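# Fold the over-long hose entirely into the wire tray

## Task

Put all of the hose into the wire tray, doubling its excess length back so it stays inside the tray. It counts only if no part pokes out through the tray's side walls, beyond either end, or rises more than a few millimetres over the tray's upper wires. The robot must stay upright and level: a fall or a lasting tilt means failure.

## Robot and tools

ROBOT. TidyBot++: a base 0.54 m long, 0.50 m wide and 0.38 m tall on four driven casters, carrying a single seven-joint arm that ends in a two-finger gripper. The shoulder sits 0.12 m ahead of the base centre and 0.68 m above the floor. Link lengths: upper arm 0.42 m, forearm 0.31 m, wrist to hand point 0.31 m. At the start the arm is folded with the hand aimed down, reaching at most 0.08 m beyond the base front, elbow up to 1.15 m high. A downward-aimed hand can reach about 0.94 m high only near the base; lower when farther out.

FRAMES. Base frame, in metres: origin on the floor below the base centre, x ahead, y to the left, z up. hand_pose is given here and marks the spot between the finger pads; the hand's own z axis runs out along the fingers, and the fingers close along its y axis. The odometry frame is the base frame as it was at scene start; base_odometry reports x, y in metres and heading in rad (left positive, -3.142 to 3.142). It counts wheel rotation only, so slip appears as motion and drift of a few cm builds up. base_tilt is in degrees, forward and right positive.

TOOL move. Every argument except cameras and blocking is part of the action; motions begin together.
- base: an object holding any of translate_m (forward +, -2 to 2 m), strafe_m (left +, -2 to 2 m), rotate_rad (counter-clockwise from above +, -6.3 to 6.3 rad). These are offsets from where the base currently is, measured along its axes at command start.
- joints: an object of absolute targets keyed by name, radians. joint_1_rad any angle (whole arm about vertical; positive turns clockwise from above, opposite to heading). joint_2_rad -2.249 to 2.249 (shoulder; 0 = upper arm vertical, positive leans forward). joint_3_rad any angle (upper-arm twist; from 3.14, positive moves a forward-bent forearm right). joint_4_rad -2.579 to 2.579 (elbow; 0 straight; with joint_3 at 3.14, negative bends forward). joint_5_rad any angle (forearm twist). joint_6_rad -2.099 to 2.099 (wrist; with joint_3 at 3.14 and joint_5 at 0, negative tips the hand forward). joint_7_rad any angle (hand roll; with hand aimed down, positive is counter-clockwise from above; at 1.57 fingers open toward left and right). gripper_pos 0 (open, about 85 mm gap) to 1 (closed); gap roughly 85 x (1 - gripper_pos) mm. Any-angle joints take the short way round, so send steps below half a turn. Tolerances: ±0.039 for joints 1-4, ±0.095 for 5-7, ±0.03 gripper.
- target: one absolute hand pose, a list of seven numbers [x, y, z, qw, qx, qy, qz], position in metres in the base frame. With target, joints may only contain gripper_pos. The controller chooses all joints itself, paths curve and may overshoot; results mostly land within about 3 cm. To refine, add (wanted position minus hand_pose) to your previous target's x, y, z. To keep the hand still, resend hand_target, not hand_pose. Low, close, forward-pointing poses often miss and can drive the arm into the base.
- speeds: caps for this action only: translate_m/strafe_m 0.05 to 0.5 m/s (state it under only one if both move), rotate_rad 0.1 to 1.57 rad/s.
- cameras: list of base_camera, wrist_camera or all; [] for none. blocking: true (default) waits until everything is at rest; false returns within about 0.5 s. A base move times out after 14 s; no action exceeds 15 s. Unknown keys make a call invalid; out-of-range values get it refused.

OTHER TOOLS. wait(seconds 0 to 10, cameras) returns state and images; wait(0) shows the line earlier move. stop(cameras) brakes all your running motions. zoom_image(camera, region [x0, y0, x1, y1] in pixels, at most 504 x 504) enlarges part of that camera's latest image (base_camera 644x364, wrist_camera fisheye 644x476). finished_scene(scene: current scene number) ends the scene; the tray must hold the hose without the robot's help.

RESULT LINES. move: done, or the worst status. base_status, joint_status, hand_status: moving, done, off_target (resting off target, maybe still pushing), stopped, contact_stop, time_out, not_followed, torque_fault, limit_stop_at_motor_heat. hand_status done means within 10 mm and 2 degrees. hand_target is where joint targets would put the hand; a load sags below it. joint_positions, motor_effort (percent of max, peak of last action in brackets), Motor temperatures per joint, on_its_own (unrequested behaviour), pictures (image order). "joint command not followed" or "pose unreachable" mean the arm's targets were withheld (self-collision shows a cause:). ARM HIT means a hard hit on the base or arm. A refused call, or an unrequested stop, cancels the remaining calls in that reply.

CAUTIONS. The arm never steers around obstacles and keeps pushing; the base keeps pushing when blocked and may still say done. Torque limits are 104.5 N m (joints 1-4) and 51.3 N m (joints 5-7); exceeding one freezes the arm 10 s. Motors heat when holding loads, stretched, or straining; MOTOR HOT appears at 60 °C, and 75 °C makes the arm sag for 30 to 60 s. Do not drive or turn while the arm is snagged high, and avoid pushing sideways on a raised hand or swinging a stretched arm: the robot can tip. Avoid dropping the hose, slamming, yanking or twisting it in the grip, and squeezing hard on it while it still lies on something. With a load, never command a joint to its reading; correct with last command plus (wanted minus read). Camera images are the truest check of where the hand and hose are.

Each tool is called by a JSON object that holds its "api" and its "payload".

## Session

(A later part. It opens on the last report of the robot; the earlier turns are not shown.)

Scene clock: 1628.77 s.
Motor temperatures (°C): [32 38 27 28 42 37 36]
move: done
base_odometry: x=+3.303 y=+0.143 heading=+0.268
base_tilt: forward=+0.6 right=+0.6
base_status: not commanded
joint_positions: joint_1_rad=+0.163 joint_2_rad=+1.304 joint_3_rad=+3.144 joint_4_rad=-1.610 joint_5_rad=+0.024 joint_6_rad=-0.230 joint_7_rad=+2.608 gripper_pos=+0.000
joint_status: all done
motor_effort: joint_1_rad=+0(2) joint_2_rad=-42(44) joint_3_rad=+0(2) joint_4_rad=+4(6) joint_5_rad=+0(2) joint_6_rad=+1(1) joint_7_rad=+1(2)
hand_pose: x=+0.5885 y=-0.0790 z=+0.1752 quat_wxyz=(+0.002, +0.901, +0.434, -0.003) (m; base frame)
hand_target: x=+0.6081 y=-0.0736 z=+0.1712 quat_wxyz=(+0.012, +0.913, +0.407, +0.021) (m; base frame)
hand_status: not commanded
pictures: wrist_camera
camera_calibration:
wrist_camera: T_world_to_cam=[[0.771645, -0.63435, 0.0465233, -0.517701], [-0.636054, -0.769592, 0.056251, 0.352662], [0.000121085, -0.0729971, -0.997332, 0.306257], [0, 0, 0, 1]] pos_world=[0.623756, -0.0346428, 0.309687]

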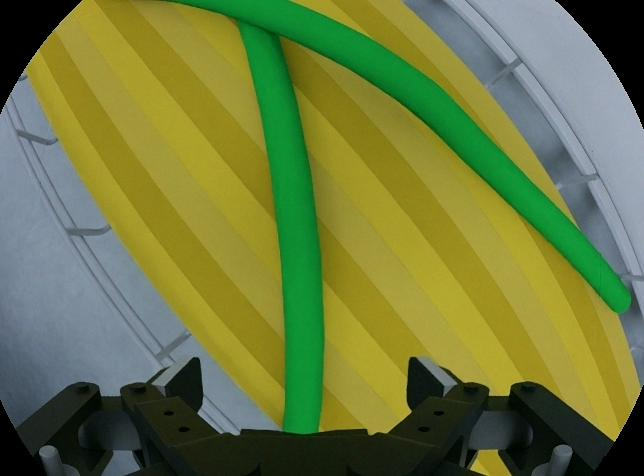

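{"api": "move", "payload": {"joints": {"joint_1_rad": 0.154, "joint_2_rad": 1.5205, "joint_3_rad": 3.14, "joint_4_rad": -1.4304, "joint_5_rad": 0.0, "joint_6_rad": -0.1377, "joint_7_rad": 2.563, "gripper_pos": 0.0}, "cameras": ["wrist_camera"]}}

{"api": "move", "payload": {"joints": {"gripper_pos": 0.85}, "cameras": ["wrist_camera"]}}

Scene clock: 1633.37 s.
Motor temperatures (°C): [32 38 27 28 42 37 36]
move: done
base_odometry: x=+3.303 y=+0.143 heading=+0.268
base_tilt: forward=+0.5 right=+0.5
base_status: not commanded
joint_positions: joint_1_rad=+0.163 joint_2_rad=+1.510 joint_3_rad=+3.144 joint_4_rad=-1.447 joint_5_rad=+0.024 joint_6_rad=-0.182 joint_7_rad=+2.607 gripper_pos=+0.000
joint_status: all done
motor_effort: joint_1_rad=-1(2) joint_2_rad=-42(45) joint_3_rad=+0(2) joint_4_rad=+3(5) joint_5_rad=+0(1) joint_6_rad=+0(2) joint_7_rad=+1(1)
hand_pose: x=+0.5912 y=-0.0791 z=+0.0872 quat_wxyz=(+0.003, +0.901, +0.434, -0.001) (m; base frame)
hand_target: x=+0.6098 y=-0.0738 z=+0.0835 quat_wxyz=(+0.014, +0.913, +0.407, +0.023) (m; base frame)
hand_status: not commanded
pictures: wrist_camera
camera_calibration:
wrist_camera: T_world_to_cam=[[0.771691, -0.633984, 0.0505821, -0.516097], [-0.635974, -0.769912, 0.0526538, 0.359481], [0.00556212, -0.0728013, -0.997331, 0.215342], [0, 0, 0, 1]] pos_world=[0.62569, -0.0347509, 0.221945]

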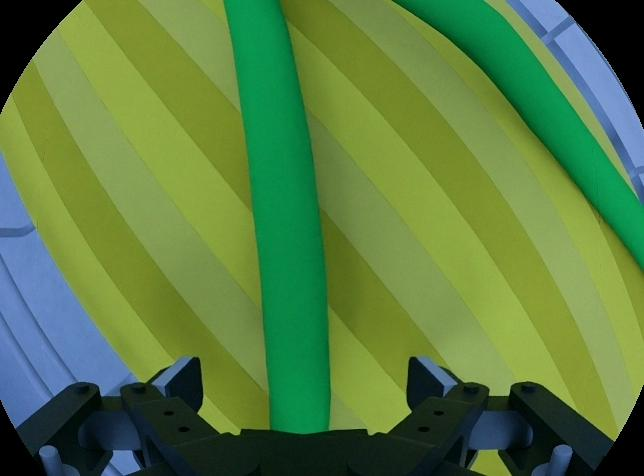

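Scene clock: 1634.40 s.
Motor temperatures (°C): [32 38 27 28 42 37 36]
move: off_target
base_odometry: x=+3.303 y=+0.143 heading=+0.268
base_tilt: forward=+0.6 right=+0.5
base_status: not commanded
joint_positions: joint_1_rad=+0.163 joint_2_rad=+1.510 joint_3_rad=+3.144 joint_4_rad=-1.447 joint_5_rad=+0.024 joint_6_rad=-0.182 joint_7_rad=+2.607 gripper_pos=+0.761
joint_status: gripper_pos off_target (ended at +0.761, target +0.850)
motor_effort: joint_1_rad=+0(1) joint_2_rad=-43(43) joint_3_rad=+1(1) joint_4_rad=+4(5) joint_5_rad=+0(0) joint_6_rad=+2(2) joint_7_rad=+0(1)
hand_pose: x=+0.5912 y=-0.0789 z=+0.0872 quat_wxyz=(+0.003, +0.901, +0.434, -0.001) (m; base frame)
hand_target: x=+0.6098 y=-0.0738 z=+0.0835 quat_wxyz=(+0.014, +0.913, +0.407, +0.023) (m; base frame)
hand_status: not commanded
pictures: wrist_camera
camera_calibration:
wrist_camera: T_world_to_cam=[[0.771857, -0.633781, 0.0505823, -0.516102], [-0.635772, -0.770079, 0.0526535, 0.359482], [0.00558164, -0.0727998, -0.997331, 0.215342], [0, 0, 0, 1]] pos_world=[0.625704, -0.0345893, 0.221945]

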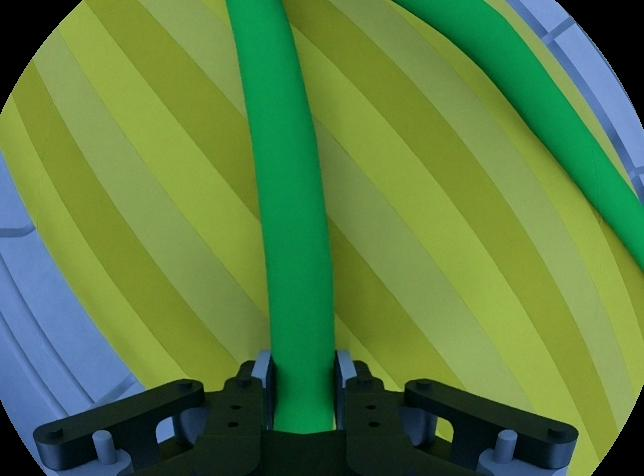

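{"api": "move", "payload": {"joints": {"joint_1_rad": 0.151, "joint_2_rad": 1.224, "joint_3_rad": 3.14, "joint_4_rad": -1.639, "joint_5_rad": 0.0, "joint_6_rad": -0.2305, "joint_7_rad": 2.563, "gripper_pos": 0.85}, "cameras": ["wrist_camera", "base_camera"]}}

Scene clock: 1653.83 s.
Motor temperatures (°C): [32 38 27 28 42 37 36]
move: off_target
base_odometry: x=+3.303 y=+0.143 heading=+0.268
base_tilt: forward=+0.6 right=+0.6
base_status: not commanded
joint_positions: joint_1_rad=+0.146 joint_2_rad=+1.229 joint_3_rad=+3.143 joint_4_rad=-1.614 joint_5_rad=+0.024 joint_6_rad=-0.184 joint_7_rad=+2.607 gripper_pos=+0.761
joint_status: gripper_pos off_target (ended at +0.761, target +0.850); the others done
motor_effort: joint_1_rad=+4(5) joint_2_rad=-45(52) joint_3_rad=+4(5) joint_4_rad=+4(6) joint_5_rad=-1(1) joint_6_rad=+0(3) joint_7_rad=-1(2)
hand_pose: x=+0.6378 y=-0.0771 z=+0.2131 quat_wxyz=(+0.035, +0.896, +0.440, +0.046) (m; base frame)
hand_target: x=+0.6108 y=-0.0725 z=+0.2117 quat_wxyz=(+0.012, +0.912, +0.408, +0.021) (m; base frame)
hand_status: not commanded
pictures: base_camera, wrist_camera
camera_calibration:
wrist_camera: T_world_to_cam=[[0.771406, -0.619336, 0.146138, -0.576295], [-0.625545, -0.780176, -0.00439262, 0.388753], [0.116734, -0.0880274, -0.989254, 0.266972], [0, 0, 0, 1]] pos_world=[0.656575, -0.0301238, 0.35003]

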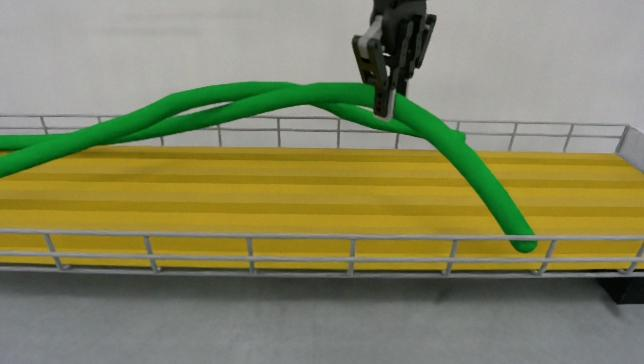

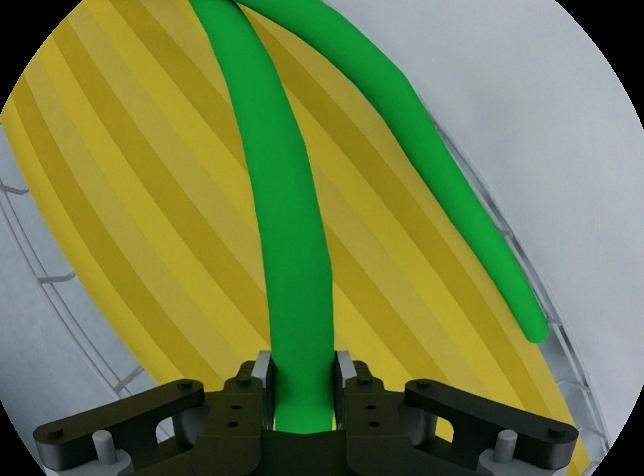

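{"api": "zoom_image", "payload": {"camera": "base_camera", "region": [340, 80, 600, 280]}}

Scaled by 1.938.

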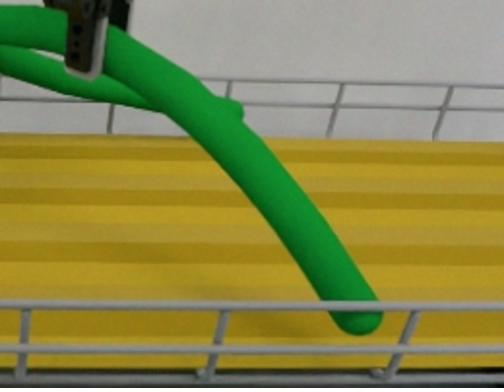

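{"api": "move", "payload": {"joints": {"joint_1_rad": 0.206, "joint_2_rad": 1.4249, "joint_3_rad": 3.14, "joint_4_rad": -1.30, "joint_5_rad": 0.0, "joint_6_rad": -0.43, "joint_7_rad": 3.145, "gripper_pos": 0.85}, "cameras": ["wrist_camera", "base_camera"]}}

Scene clock: 1696.83 s.
Motor temperatures (°C): [32 38 27 28 42 37 36]
move: off_target
base_odometry: x=+3.303 y=+0.143 heading=+0.268
base_tilt: forward=+0.6 right=+0.6
base_status: not commanded
joint_positions: joint_1_rad=+0.187 joint_2_rad=+1.420 joint_3_rad=+3.142 joint_4_rad=-1.319 joint_5_rad=+0.024 joint_6_rad=-0.381 joint_7_rad=+3.095 gripper_pos=+0.761
joint_status: gripper_pos off_target (ended at +0.761, target +0.850); the others done
motor_effort: joint_1_rad=+0(5) joint_2_rad=-47(49) joint_3_rad=+2(6) joint_4_rad=+7(8) joint_5_rad=+1(2) joint_6_rad=+0(2) joint_7_rad=+1(2)
hand_pose: x=+0.6551 y=-0.1037 z=+0.1447 quat_wxyz=(+0.012, +0.778, +0.628, +0.003) (m; base frame)
hand_target: x=+0.6474 y=-0.1081 z=+0.1443 quat_wxyz=(-0.006, +0.775, +0.632, -0.004) (m; base frame)
hand_status: not commanded
pictures: base_camera, wrist_camera
camera_calibration:
wrist_camera: T_world_to_cam=[[0.972438, -0.223331, 0.0669879, -0.675218], [-0.227223, -0.972144, 0.0574885, 0.0886959], [0.052283, -0.0711252, -0.996096, 0.239919], [0, 0, 0, 1]] pos_world=[0.664218, -0.0475073, 0.279115]

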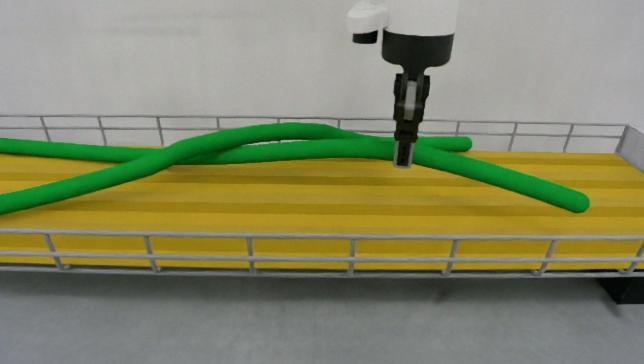

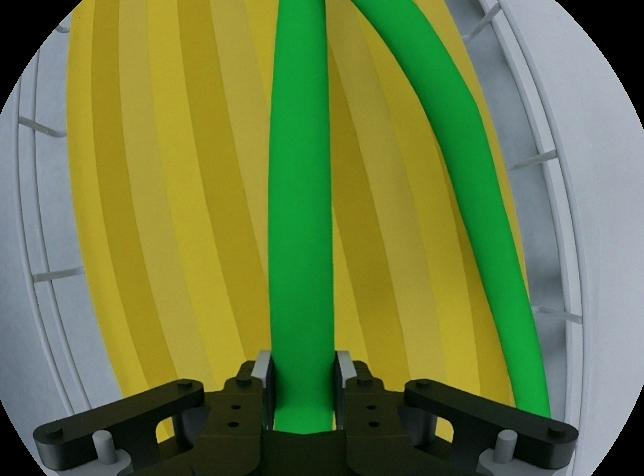

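{"api": "move", "payload": {"joints": {"joint_1_rad": 0.206, "joint_2_rad": 1.5628, "joint_3_rad": 3.14, "joint_4_rad": -1.166, "joint_5_rad": 0.0, "joint_6_rad": -0.435, "joint_7_rad": 3.145, "gripper_pos": 0.85}, "cameras": ["wrist_camera", "base_camera"]}}

Scene clock: 1702.70 s.
Motor temperatures (°C): [32 38 27 28 42 37 36]
move: off_target
base_odometry: x=+3.303 y=+0.143 heading=+0.268
base_tilt: forward=+0.5 right=+0.6
base_status: not commanded
joint_positions: joint_1_rad=+0.195 joint_2_rad=+1.550 joint_3_rad=+3.142 joint_4_rad=-1.184 joint_5_rad=+0.024 joint_6_rad=-0.390 joint_7_rad=+3.099 gripper_pos=+0.761
joint_status: gripper_pos off_target (ended at +0.761, target +0.850); the others done
motor_effort: joint_1_rad=-1(2) joint_2_rad=-46(48) joint_3_rad=+0(1) joint_4_rad=+7(8) joint_5_rad=+0(1) joint_6_rad=+1(1) joint_7_rad=+1(2)
hand_pose: x=+0.6595 y=-0.1088 z=+0.0910 quat_wxyz=(+0.011, +0.779, +0.627, +0.002) (m; base frame)
hand_target: x=+0.6480 y=-0.1082 z=+0.0860 quat_wxyz=(-0.009, +0.775, +0.632, -0.006) (m; base frame)
hand_status: not commanded
pictures: base_camera, wrist_camera
camera_calibration:
wrist_camera: T_world_to_cam=[[0.971805, -0.226908, 0.0640978, -0.676804], [-0.230613, -0.971323, 0.0578767, 0.0901462], [0.049127, -0.0710266, -0.996264, 0.187893], [0, 0, 0, 1]] pos_world=[0.66928, -0.0526659, 0.225355]

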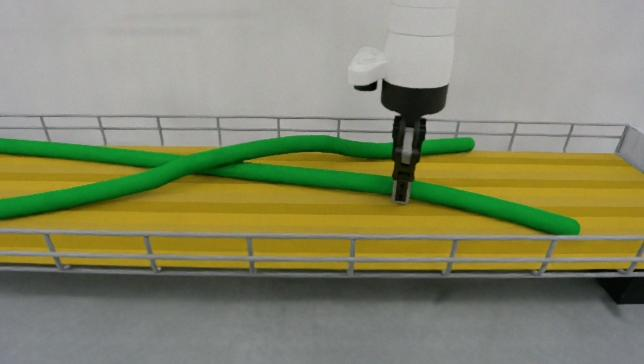

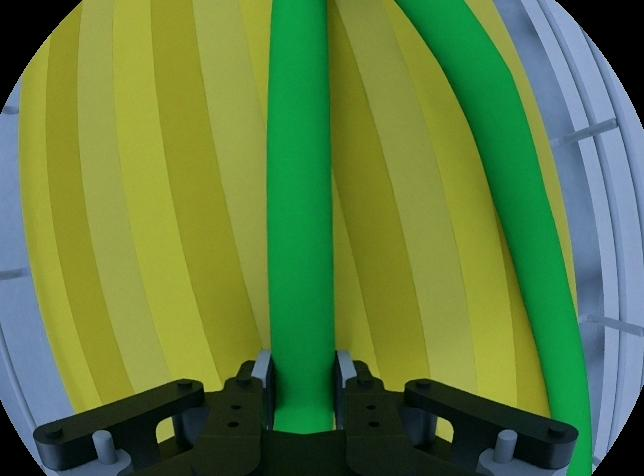

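{"api": "move", "payload": {"joints": {"gripper_pos": 0.45}, "cameras": ["wrist_camera", "base_camera"]}}

Scene clock: 1706.43 s.
Motor temperatures (°C): [32 38 27 28 42 37 36]
move: done
base_odometry: x=+3.303 y=+0.143 heading=+0.268
base_tilt: forward=+0.5 right=+0.6
base_status: not commanded
joint_positions: joint_1_rad=+0.195 joint_2_rad=+1.550 joint_3_rad=+3.142 joint_4_rad=-1.183 joint_5_rad=+0.024 joint_6_rad=-0.393 joint_7_rad=+3.102 gripper_pos=+0.450
joint_status: all done
motor_effort: joint_1_rad=+0(1) joint_2_rad=-46(47) joint_3_rad=+0(1) joint_4_rad=+7(7) joint_5_rad=+0(1) joint_6_rad=+1(1) joint_7_rad=+1(1)
hand_pose: x=+0.6585 y=-0.1086 z=+0.0910 quat_wxyz=(+0.009, +0.778, +0.628, +0.001) (m; base frame)
hand_target: x=+0.6480 y=-0.1082 z=+0.0860 quat_wxyz=(-0.009, +0.775, +0.632, -0.006) (m; base frame)
hand_status: not commanded
pictures: base_camera, wrist_camera
camera_calibration:
wrist_camera: T_world_to_cam=[[0.972726, -0.223902, 0.0606012, -0.675756], [-0.227374, -0.97207, 0.058142, 0.0878424], [0.0458905, -0.0703353, -0.996467, 0.19019], [0, 0, 0, 1]] pos_world=[0.66857, -0.0525373, 0.225363]

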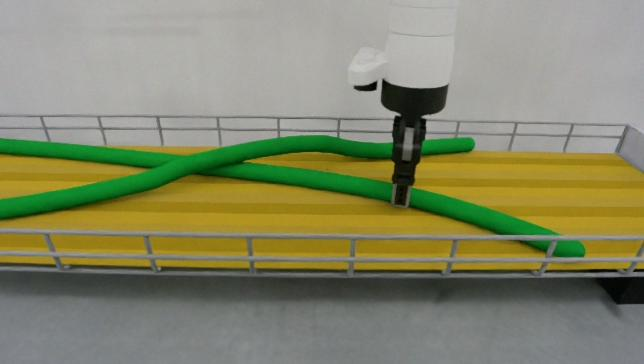

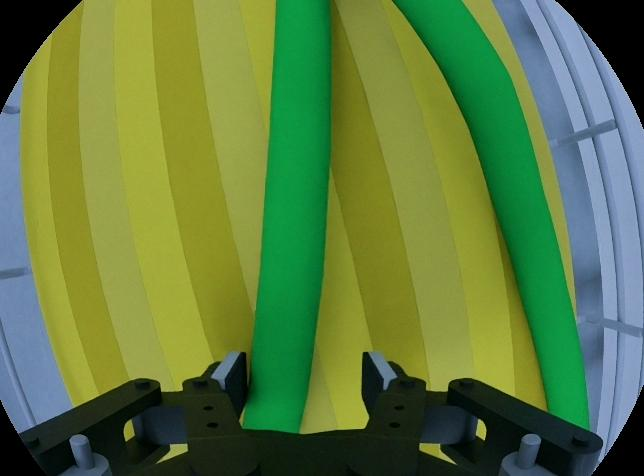

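{"api": "move", "payload": {"joints": {"gripper_pos": 0.1}, "cameras": ["wrist_camera", "base_camera"]}}

{"api": "zoom_image", "payload": {"camera": "base_camera", "region": [380, 120, 644, 300]}}

Scene clock: 1711.97 s.
Motor temperatures (°C): [32 38 27 28 42 37 36]
move: done
base_odometry: x=+3.303 y=+0.143 heading=+0.268
base_tilt: forward=+0.6 right=+0.5
base_status: not commanded
joint_positions: joint_1_rad=+0.195 joint_2_rad=+1.550 joint_3_rad=+3.142 joint_4_rad=-1.183 joint_5_rad=+0.024 joint_6_rad=-0.393 joint_7_rad=+3.102 gripper_pos=+0.100
joint_status: all done
motor_effort: joint_1_rad=-1(1) joint_2_rad=-46(47) joint_3_rad=+0(1) joint_4_rad=+6(7) joint_5_rad=+0(0) joint_6_rad=+0(1) joint_7_rad=+0(1)
hand_pose: x=+0.6590 y=-0.1087 z=+0.0911 quat_wxyz=(+0.010, +0.778, +0.628, +0.001) (m; base frame)
hand_target: x=+0.6480 y=-0.1082 z=+0.0860 quat_wxyz=(-0.009, +0.775, +0.632, -0.006) (m; base frame)
hand_status: not commanded
pictures: base_camera, wrist_camera
camera_calibration:
wrist_camera: T_world_to_cam=[[0.972677, -0.223892, 0.0614201, -0.676313], [-0.22742, -0.972061, 0.0581148, 0.0878875], [0.0466926, -0.070495, -0.996419, 0.189724], [0, 0, 0, 1]] pos_world=[0.668962, -0.0526148, 0.225476]

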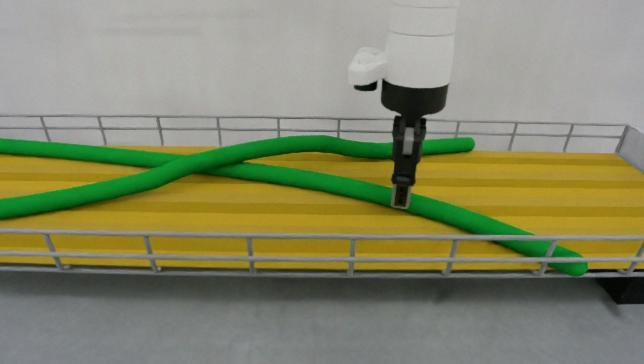

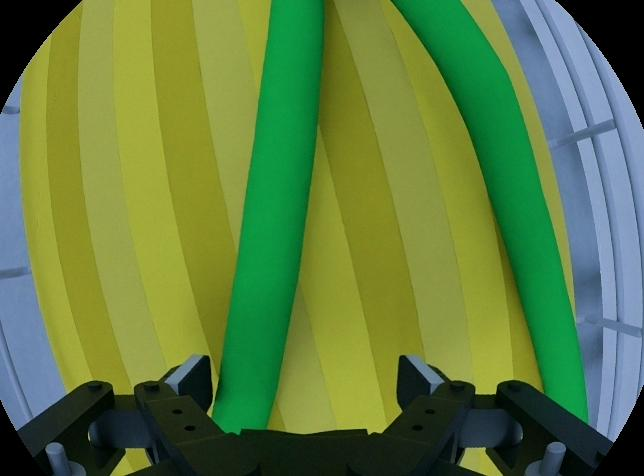

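Scaled by 1.909.

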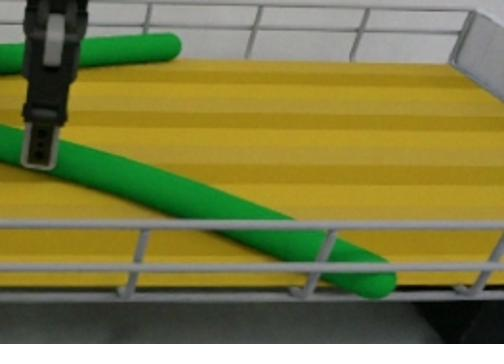

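{"api": "zoom_image", "payload": {"camera": "base_camera", "region": [540, 225, 620, 285]}}

Scaled by 6.300.

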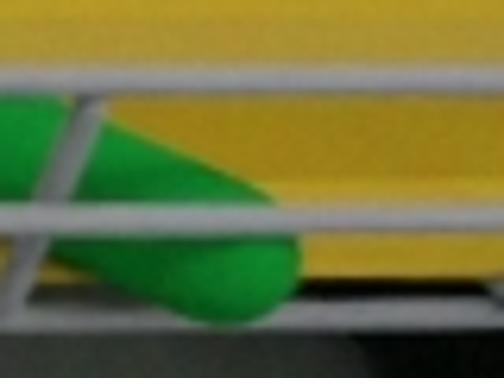

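{"api": "move", "payload": {"joints": {"gripper_pos": 0.85}, "cameras": []}}

{"api": "move", "payload": {"joints": {"joint_1_rad": 0.2, "joint_2_rad": 1.657, "joint_3_rad": 3.14, "joint_4_rad": -0.833, "joint_5_rad": 0.0, "joint_6_rad": -0.684, "joint_7_rad": 3.284, "gripper_pos": 0.85}, "cameras": ["wrist_camera", "base_camera"]}}

Scene clock: 1820.13 s.
Motor temperatures (°C): [32 39 26 28 42 37 36]
move: off_target
base_odometry: x=+3.303 y=+0.143 heading=+0.268
base_tilt: forward=+0.6 right=+0.6
base_status: not commanded
joint_positions: joint_1_rad=+0.195 joint_2_rad=+1.548 joint_3_rad=+3.142 joint_4_rad=-1.181 joint_5_rad=+0.024 joint_6_rad=-0.407 joint_7_rad=+3.102 gripper_pos=+0.762
joint_status: gripper_pos off_target (ended at +0.762, target +0.850)
motor_effort: joint_1_rad=-1(1) joint_2_rad=-46(47) joint_3_rad=+0(1) joint_4_rad=+7(8) joint_5_rad=+0(1) joint_6_rad=+1(3) joint_7_rad=+1(1)
hand_pose: x=+0.6563 y=-0.1084 z=+0.0919 quat_wxyz=(+0.005, +0.778, +0.628, -0.002) (m; base frame)
hand_target: x=+0.6480 y=-0.1082 z=+0.0860 quat_wxyz=(-0.009, +0.775, +0.632, -0.006) (m; base frame)
hand_status: not commanded
pictures: none
No camera images: "cameras" was empty.

Scene clock: 1821.57 s.
Motor temperatures (°C): [32 39 26 28 42 37 36]
move: off_target
base_odometry: x=+3.303 y=+0.143 heading=+0.268
base_tilt: forward=+0.6 right=+0.6
base_status: not commanded
joint_positions: joint_1_rad=+0.194 joint_2_rad=+1.636 joint_3_rad=+3.142 joint_4_rad=-0.857 joint_5_rad=+0.024 joint_6_rad=-0.644 joint_7_rad=+3.237 gripper_pos=+0.762
joint_status: gripper_pos off_target (ended at +0.762, target +0.850); the others done
motor_effort: joint_1_rad=+3(4) joint_2_rad=-50(50) joint_3_rad=+4(5) joint_4_rad=+11(12) joint_5_rad=+2(3) joint_6_rad=+2(3) joint_7_rad=+1(1)
hand_pose: x=+0.7183 y=-0.1213 z=+0.0928 quat_wxyz=(+0.007, +0.734, +0.679, -0.004) (m; base frame)
hand_target: x=+0.7073 y=-0.1170 z=+0.0845 quat_wxyz=(-0.014, +0.727, +0.686, -0.009) (m; base frame)
hand_status: not commanded
pictures: base_camera, wrist_camera
camera_calibration:
wrist_camera: T_world_to_cam=[[0.994514, -0.0926417, 0.0485752, -0.735513], [-0.0956511, -0.993368, 0.063798, -0.00876841], [0.0423427, -0.0680943, -0.99678, 0.191207], [0, 0, 0, 1]] pos_world=[0.722543, -0.0638293, 0.226879]

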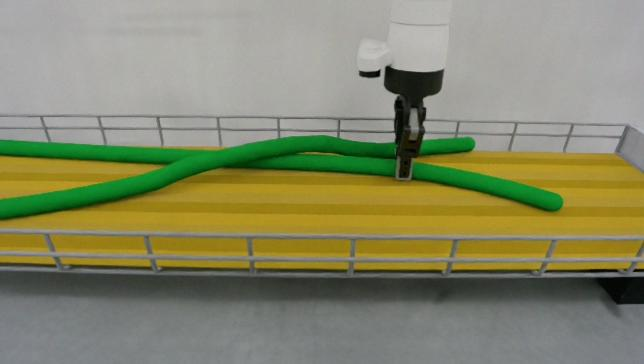

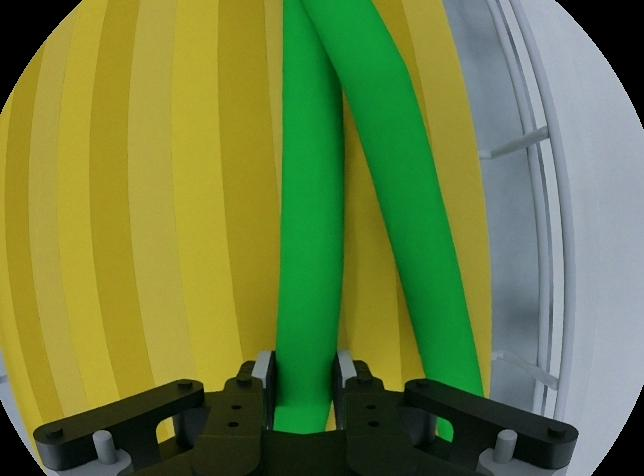

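{"api": "move", "payload": {"joints": {"gripper_pos": 0.4}, "cameras": ["wrist_camera", "base_camera"]}}

Scene clock: 1828.13 s.
Motor temperatures (°C): [32 39 26 28 42 37 36]
move: done
base_odometry: x=+3.303 y=+0.143 heading=+0.268
base_tilt: forward=+0.6 right=+0.6
base_status: not commanded
joint_positions: joint_1_rad=+0.197 joint_2_rad=+1.637 joint_3_rad=+3.142 joint_4_rad=-0.851 joint_5_rad=+0.024 joint_6_rad=-0.645 joint_7_rad=+3.239 gripper_pos=+0.400
joint_status: all done
motor_effort: joint_1_rad=+0(4) joint_2_rad=-50(50) joint_3_rad=+0(4) joint_4_rad=+10(11) joint_5_rad=+0(2) joint_6_rad=+1(2) joint_7_rad=+1(1)
hand_pose: x=+0.7203 y=-0.1237 z=+0.0934 quat_wxyz=(+0.008, +0.735, +0.678, -0.003) (m; base frame)
hand_target: x=+0.7073 y=-0.1170 z=+0.0845 quat_wxyz=(-0.014, +0.727, +0.686, -0.009) (m; base frame)
hand_status: not commanded
pictures: base_camera, wrist_camera
camera_calibration:
wrist_camera: T_world_to_cam=[[0.994252, -0.0935148, 0.0521358, -0.737955], [-0.0967853, -0.993233, 0.0641975, -0.0101298], [0.0457796, -0.0688745, -0.996574, 0.18893], [0, 0, 0, 1]] pos_world=[0.724083, -0.0660585, 0.227407]

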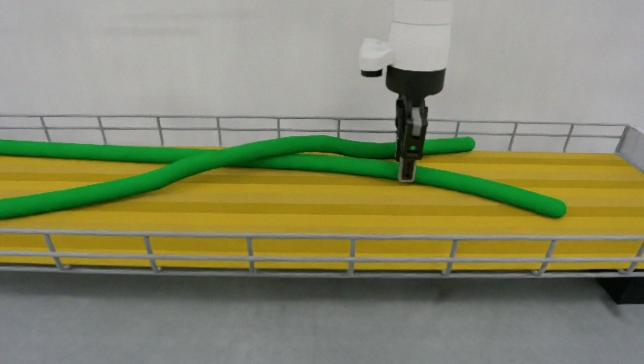

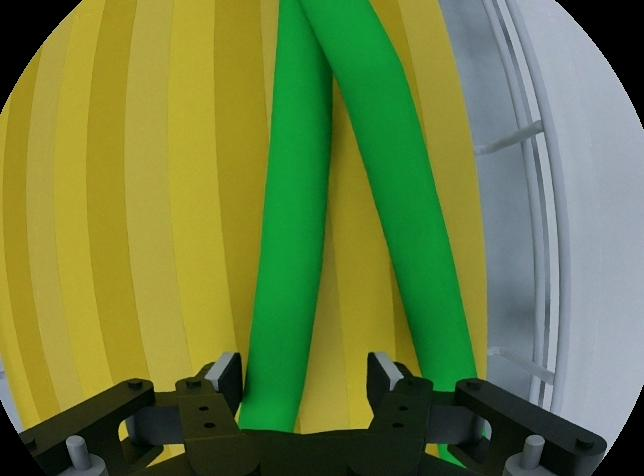

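{"api": "move", "payload": {"base": {"strafe_m": -0.2}, "speeds": {"strafe_m": 0.12}, "cameras": ["wrist_camera", "base_camera"]}}

Scene clock: 1837.40 s.
Motor temperatures (°C): [32 39 26 28 42 37 36]
move: done
base_odometry: x=+3.356 y=-0.050 heading=+0.268
base_tilt: forward=+0.6 right=+0.5
base_status: done
joint_positions: joint_1_rad=+0.200 joint_2_rad=+1.638 joint_3_rad=+3.142 joint_4_rad=-0.850 joint_5_rad=+0.024 joint_6_rad=-0.648 joint_7_rad=+3.239 gripper_pos=+0.400
joint_status: not commanded
motor_effort: joint_1_rad=+0(4) joint_2_rad=-50(51) joint_3_rad=+0(2) joint_4_rad=+11(11) joint_5_rad=+0(1) joint_6_rad=+1(2) joint_7_rad=+1(1)
hand_pose: x=+0.7185 y=-0.1250 z=+0.0926 quat_wxyz=(+0.006, +0.736, +0.677, -0.005) (m; base frame)
hand_target: x=+0.7073 y=-0.1170 z=+0.0845 quat_wxyz=(-0.014, +0.727, +0.686, -0.009) (m; base frame)
hand_status: not commanded
pictures: base_camera, wrist_camera
camera_calibration:
wrist_camera: T_world_to_cam=[[0.994185, -0.0962807, 0.0482342, -0.736171], [-0.0992652, -0.99301, 0.0638621, -0.0097889], [0.0417484, -0.0682787, -0.996792, 0.191194], [0, 0, 0, 1]] pos_world=[0.722936, -0.067545, 0.226715]

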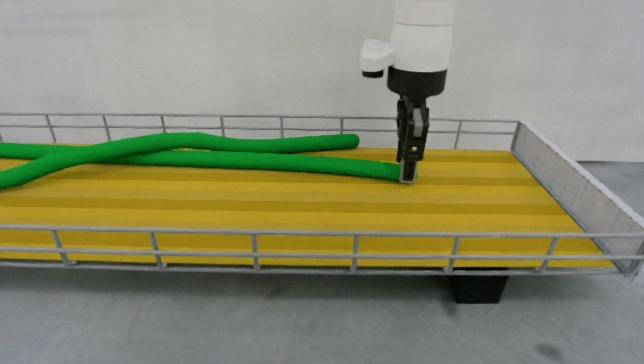

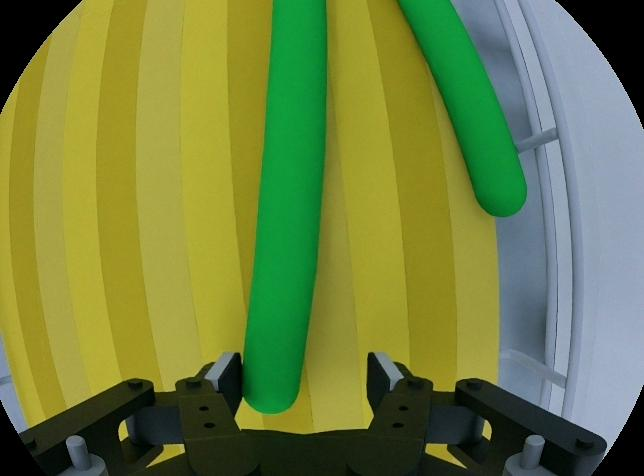

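{"api": "move", "payload": {"base": {"strafe_m": -0.06}, "speeds": {"strafe_m": 0.1}, "cameras": ["wrist_camera", "base_camera"]}}

Scene clock: 1842.73 s.
Motor temperatures (°C): [32 39 26 28 42 37 36]
move: done
base_odometry: x=+3.372 y=-0.108 heading=+0.269
base_tilt: forward=+0.6 right=+0.6
base_status: done
joint_positions: joint_1_rad=+0.201 joint_2_rad=+1.638 joint_3_rad=+3.142 joint_4_rad=-0.847 joint_5_rad=+0.024 joint_6_rad=-0.648 joint_7_rad=+3.240 gripper_pos=+0.400
joint_status: not commanded
motor_effort: joint_1_rad=+0(4) joint_2_rad=-48(51) joint_3_rad=+0(2) joint_4_rad=+10(11) joint_5_rad=+0(1) joint_6_rad=+0(1) joint_7_rad=+1(1)
hand_pose: x=+0.7201 y=-0.1260 z=+0.0932 quat_wxyz=(+0.008, +0.736, +0.677, -0.004) (m; base frame)
hand_target: x=+0.7073 y=-0.1170 z=+0.0845 quat_wxyz=(-0.014, +0.727, +0.686, -0.009) (m; base frame)
hand_status: not commanded
pictures: base_camera, wrist_camera
camera_calibration:
wrist_camera: T_world_to_cam=[[0.99395, -0.0970895, 0.0513552, -0.738098], [-0.100301, -0.992885, 0.0641778, -0.0098932], [0.0447588, -0.0689405, -0.996616, 0.189327], [0, 0, 0, 1]] pos_world=[0.724166, -0.0684321, 0.227226]

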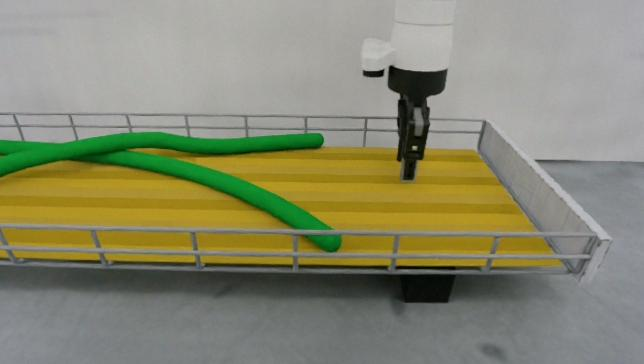

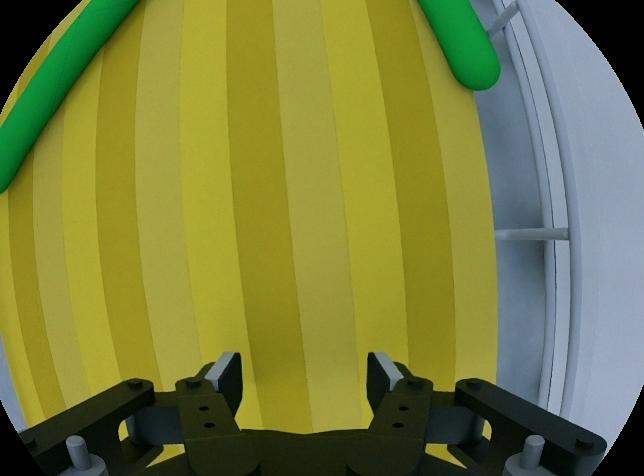

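{"api": "zoom_image", "payload": {"camera": "base_camera", "region": [295, 215, 375, 275]}}

Scaled by 6.300.

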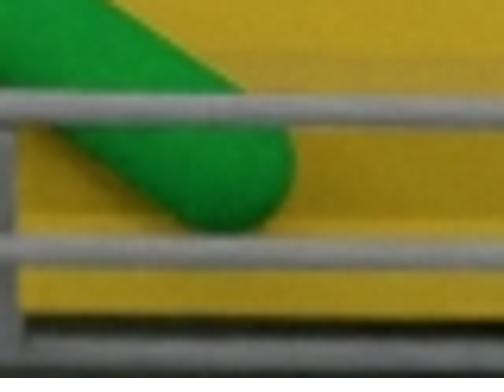

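{"api": "move", "payload": {"joints": {"joint_1_rad": 0.1, "joint_2_rad": 0.4, "joint_3_rad": 3.14, "joint_4_rad": -1.5, "joint_5_rad": 0.0, "joint_6_rad": -1.1, "joint_7_rad": 3.24, "gripper_pos": 0.0}, "base": {"strafe_m": 0.25}, "cameras": ["wrist_camera", "base_camera"]}}

Scene clock: 1869.43 s.
Motor temperatures (°C): [32 39 26 28 42 37 36]
move: done
base_odometry: x=+3.306 y=+0.134 heading=+0.269
base_tilt: forward=+0.6 right=+0.5
base_status: done
joint_positions: joint_1_rad=+0.115 joint_2_rad=+0.393 joint_3_rad=+3.142 joint_4_rad=-1.474 joint_5_rad=+0.024 joint_6_rad=-1.051 joint_7_rad=+3.240 gripper_pos=+0.000
joint_status: all done
motor_effort: joint_1_rad=-1(5) joint_2_rad=-33(53) joint_3_rad=+0(4) joint_4_rad=+17(17) joint_5_rad=+0(1) joint_6_rad=+2(3) joint_7_rad=+0(2)
hand_pose: x=+0.6459 y=-0.0660 z=+0.6752 quat_wxyz=(+0.094, +0.705, +0.700, +0.061) (m; base frame)
hand_target: x=+0.6219 y=-0.0483 z=+0.6595 quat_wxyz=(+0.054, +0.705, +0.705, +0.045) (m; base frame)
hand_status: not commanded
pictures: base_camera, wrist_camera
camera_calibration:
wrist_camera: T_world_to_cam=[[0.964864, -0.014094, 0.262371, -0.806668], [-0.0386345, -0.995317, 0.0886114, -0.0516156], [0.259893, -0.0956346, -0.96089, 0.611965], [0, 0, 0, 1]] pos_world=[0.617285, -0.004218, 0.804251]

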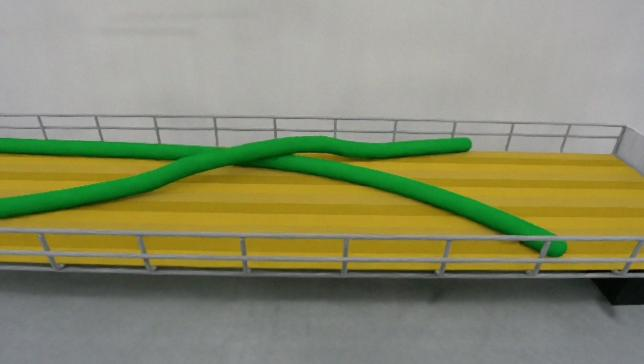

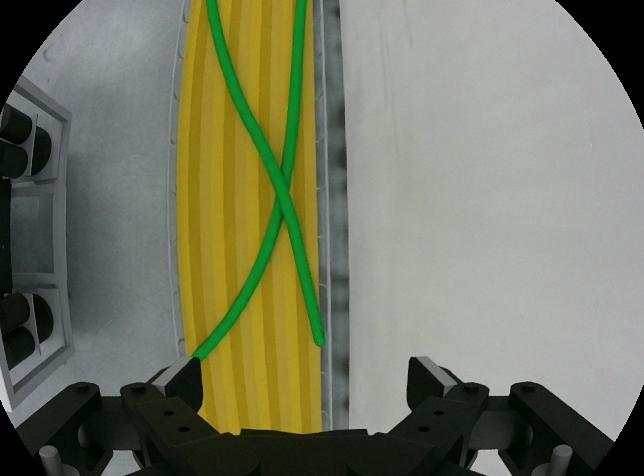

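{"api": "move", "payload": {"base": {"translate_m": -1.0, "strafe_m": 0.1}, "cameras": ["base_camera"]}}

{"api": "zoom_image", "payload": {"camera": "base_camera", "region": [240, 60, 440, 200]}}

Scene clock: 1881.10 s.
Motor temperatures (°C): [32 39 26 28 42 37 36]
move: done
base_odometry: x=+2.315 y=-0.036 heading=+0.269
base_tilt: forward=+0.5 right=+0.6
base_status: done
joint_positions: joint_1_rad=+0.113 joint_2_rad=+0.391 joint_3_rad=+3.142 joint_4_rad=-1.478 joint_5_rad=+0.024 joint_6_rad=-1.058 joint_7_rad=+3.240 gripper_pos=+0.000
joint_status: not commanded
motor_effort: joint_1_rad=-1(1) joint_2_rad=-33(37) joint_3_rad=+1(2) joint_4_rad=+16(17) joint_5_rad=+0(0) joint_6_rad=+2(3) joint_7_rad=+1(1)
hand_pose: x=+0.6423 y=-0.0649 z=+0.6745 quat_wxyz=(+0.091, +0.705, +0.701, +0.059) (m; base frame)
hand_target: x=+0.6219 y=-0.0483 z=+0.6595 quat_wxyz=(+0.054, +0.705, +0.705, +0.045) (m; base frame)
hand_status: not commanded
pictures: base_camera

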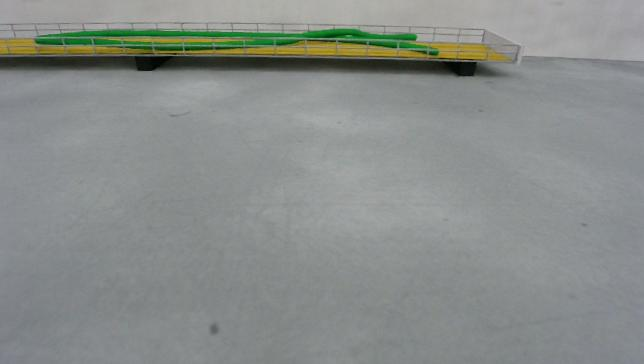

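Scaled by 2.520.

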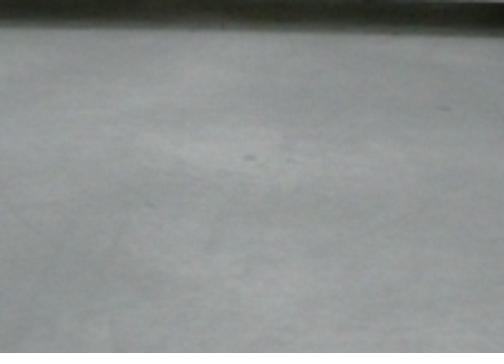

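{"api": "zoom_image", "payload": {"camera": "base_camera", "region": [270, 15, 450, 75]}}

{"api": "zoom_image", "payload": {"camera": "base_camera", "region": [300, 20, 380, 60]}}

Scaled by 2.800.

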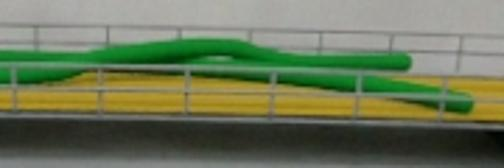

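Scaled by 6.300.

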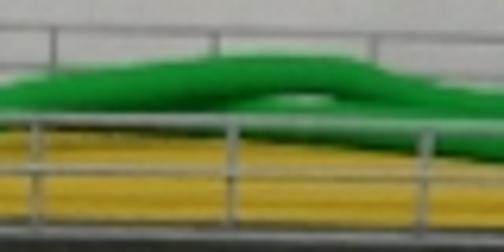

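{"api": "zoom_image", "payload": {"camera": "base_camera", "region": [0, 15, 160, 75]}}

{"api": "zoom_image", "payload": {"camera": "base_camera", "region": [140, 15, 300, 75]}}

{"api": "zoom_image", "payload": {"camera": "base_camera", "region": [370, 20, 450, 60]}}

Scaled by 3.150.

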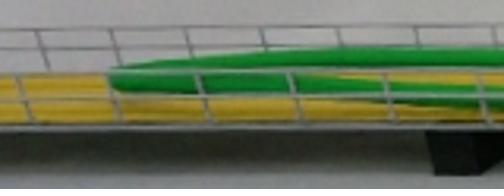

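Scaled by 3.150.

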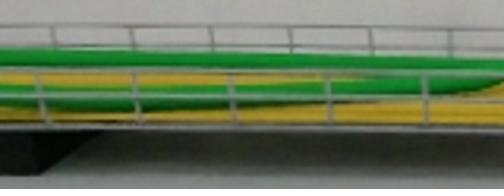

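Scaled by 6.300.

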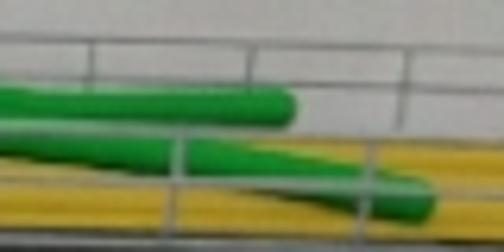

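{"api": "zoom_image", "payload": {"camera": "base_camera", "region": [330, 20, 360, 44]}}

Scaled by 16.800.

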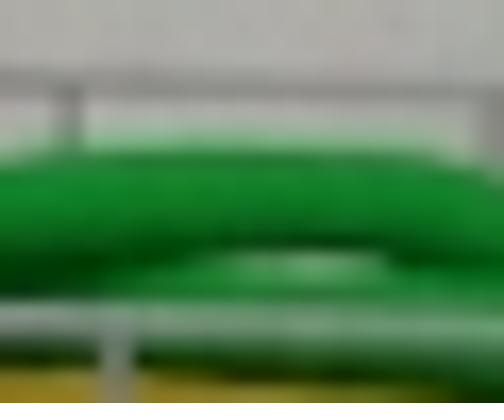

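{"api": "wait", "payload": {"seconds": 1, "cameras": ["base_camera"]}}

{"api": "zoom_image", "payload": {"camera": "base_camera", "region": [240, 15, 460, 75]}}

{"api": "zoom_image", "payload": {"camera": "base_camera", "region": [20, 20, 80, 60]}}

Scene clock: 1960.73 s.
Motor temperatures (°C): [32 38 26 29 42 37 36]
base_odometry: x=+2.315 y=-0.036 heading=+0.269
base_tilt: forward=+0.6 right=+0.6
base_status: done
joint_positions: joint_1_rad=+0.113 joint_2_rad=+0.391 joint_3_rad=+3.142 joint_4_rad=-1.478 joint_5_rad=+0.024 joint_6_rad=-1.058 joint_7_rad=+3.240 gripper_pos=+0.000
joint_status: not commanded
motor_effort: joint_1_rad=+0(1) joint_2_rad=-33(37) joint_3_rad=+1(2) joint_4_rad=+16(17) joint_5_rad=+0(0) joint_6_rad=+2(3) joint_7_rad=+0(1)
hand_pose: x=+0.6423 y=-0.0649 z=+0.6745 quat_wxyz=(+0.091, +0.705, +0.701, +0.059) (m; base frame)
hand_target: x=+0.6219 y=-0.0483 z=+0.6595 quat_wxyz=(+0.054, +0.705, +0.705, +0.045) (m; base frame)
hand_status: not commanded
wait: 1.00 s; at rest from the start
pictures: base_camera

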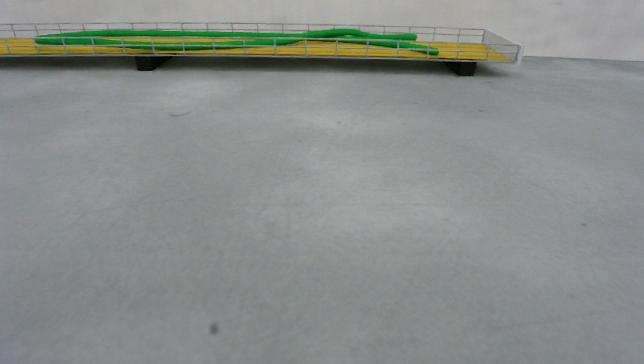

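Scaled by 2.291.

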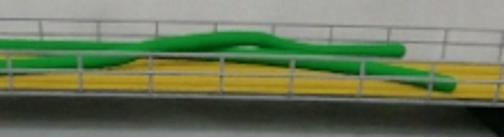

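Scaled by 8.400.

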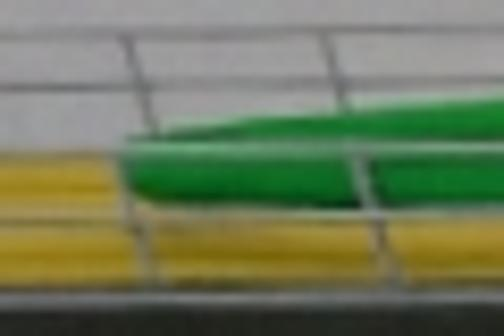

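{"api": "finished_scene", "payload": {"scene": 1}}

The scene is finished: the task was done.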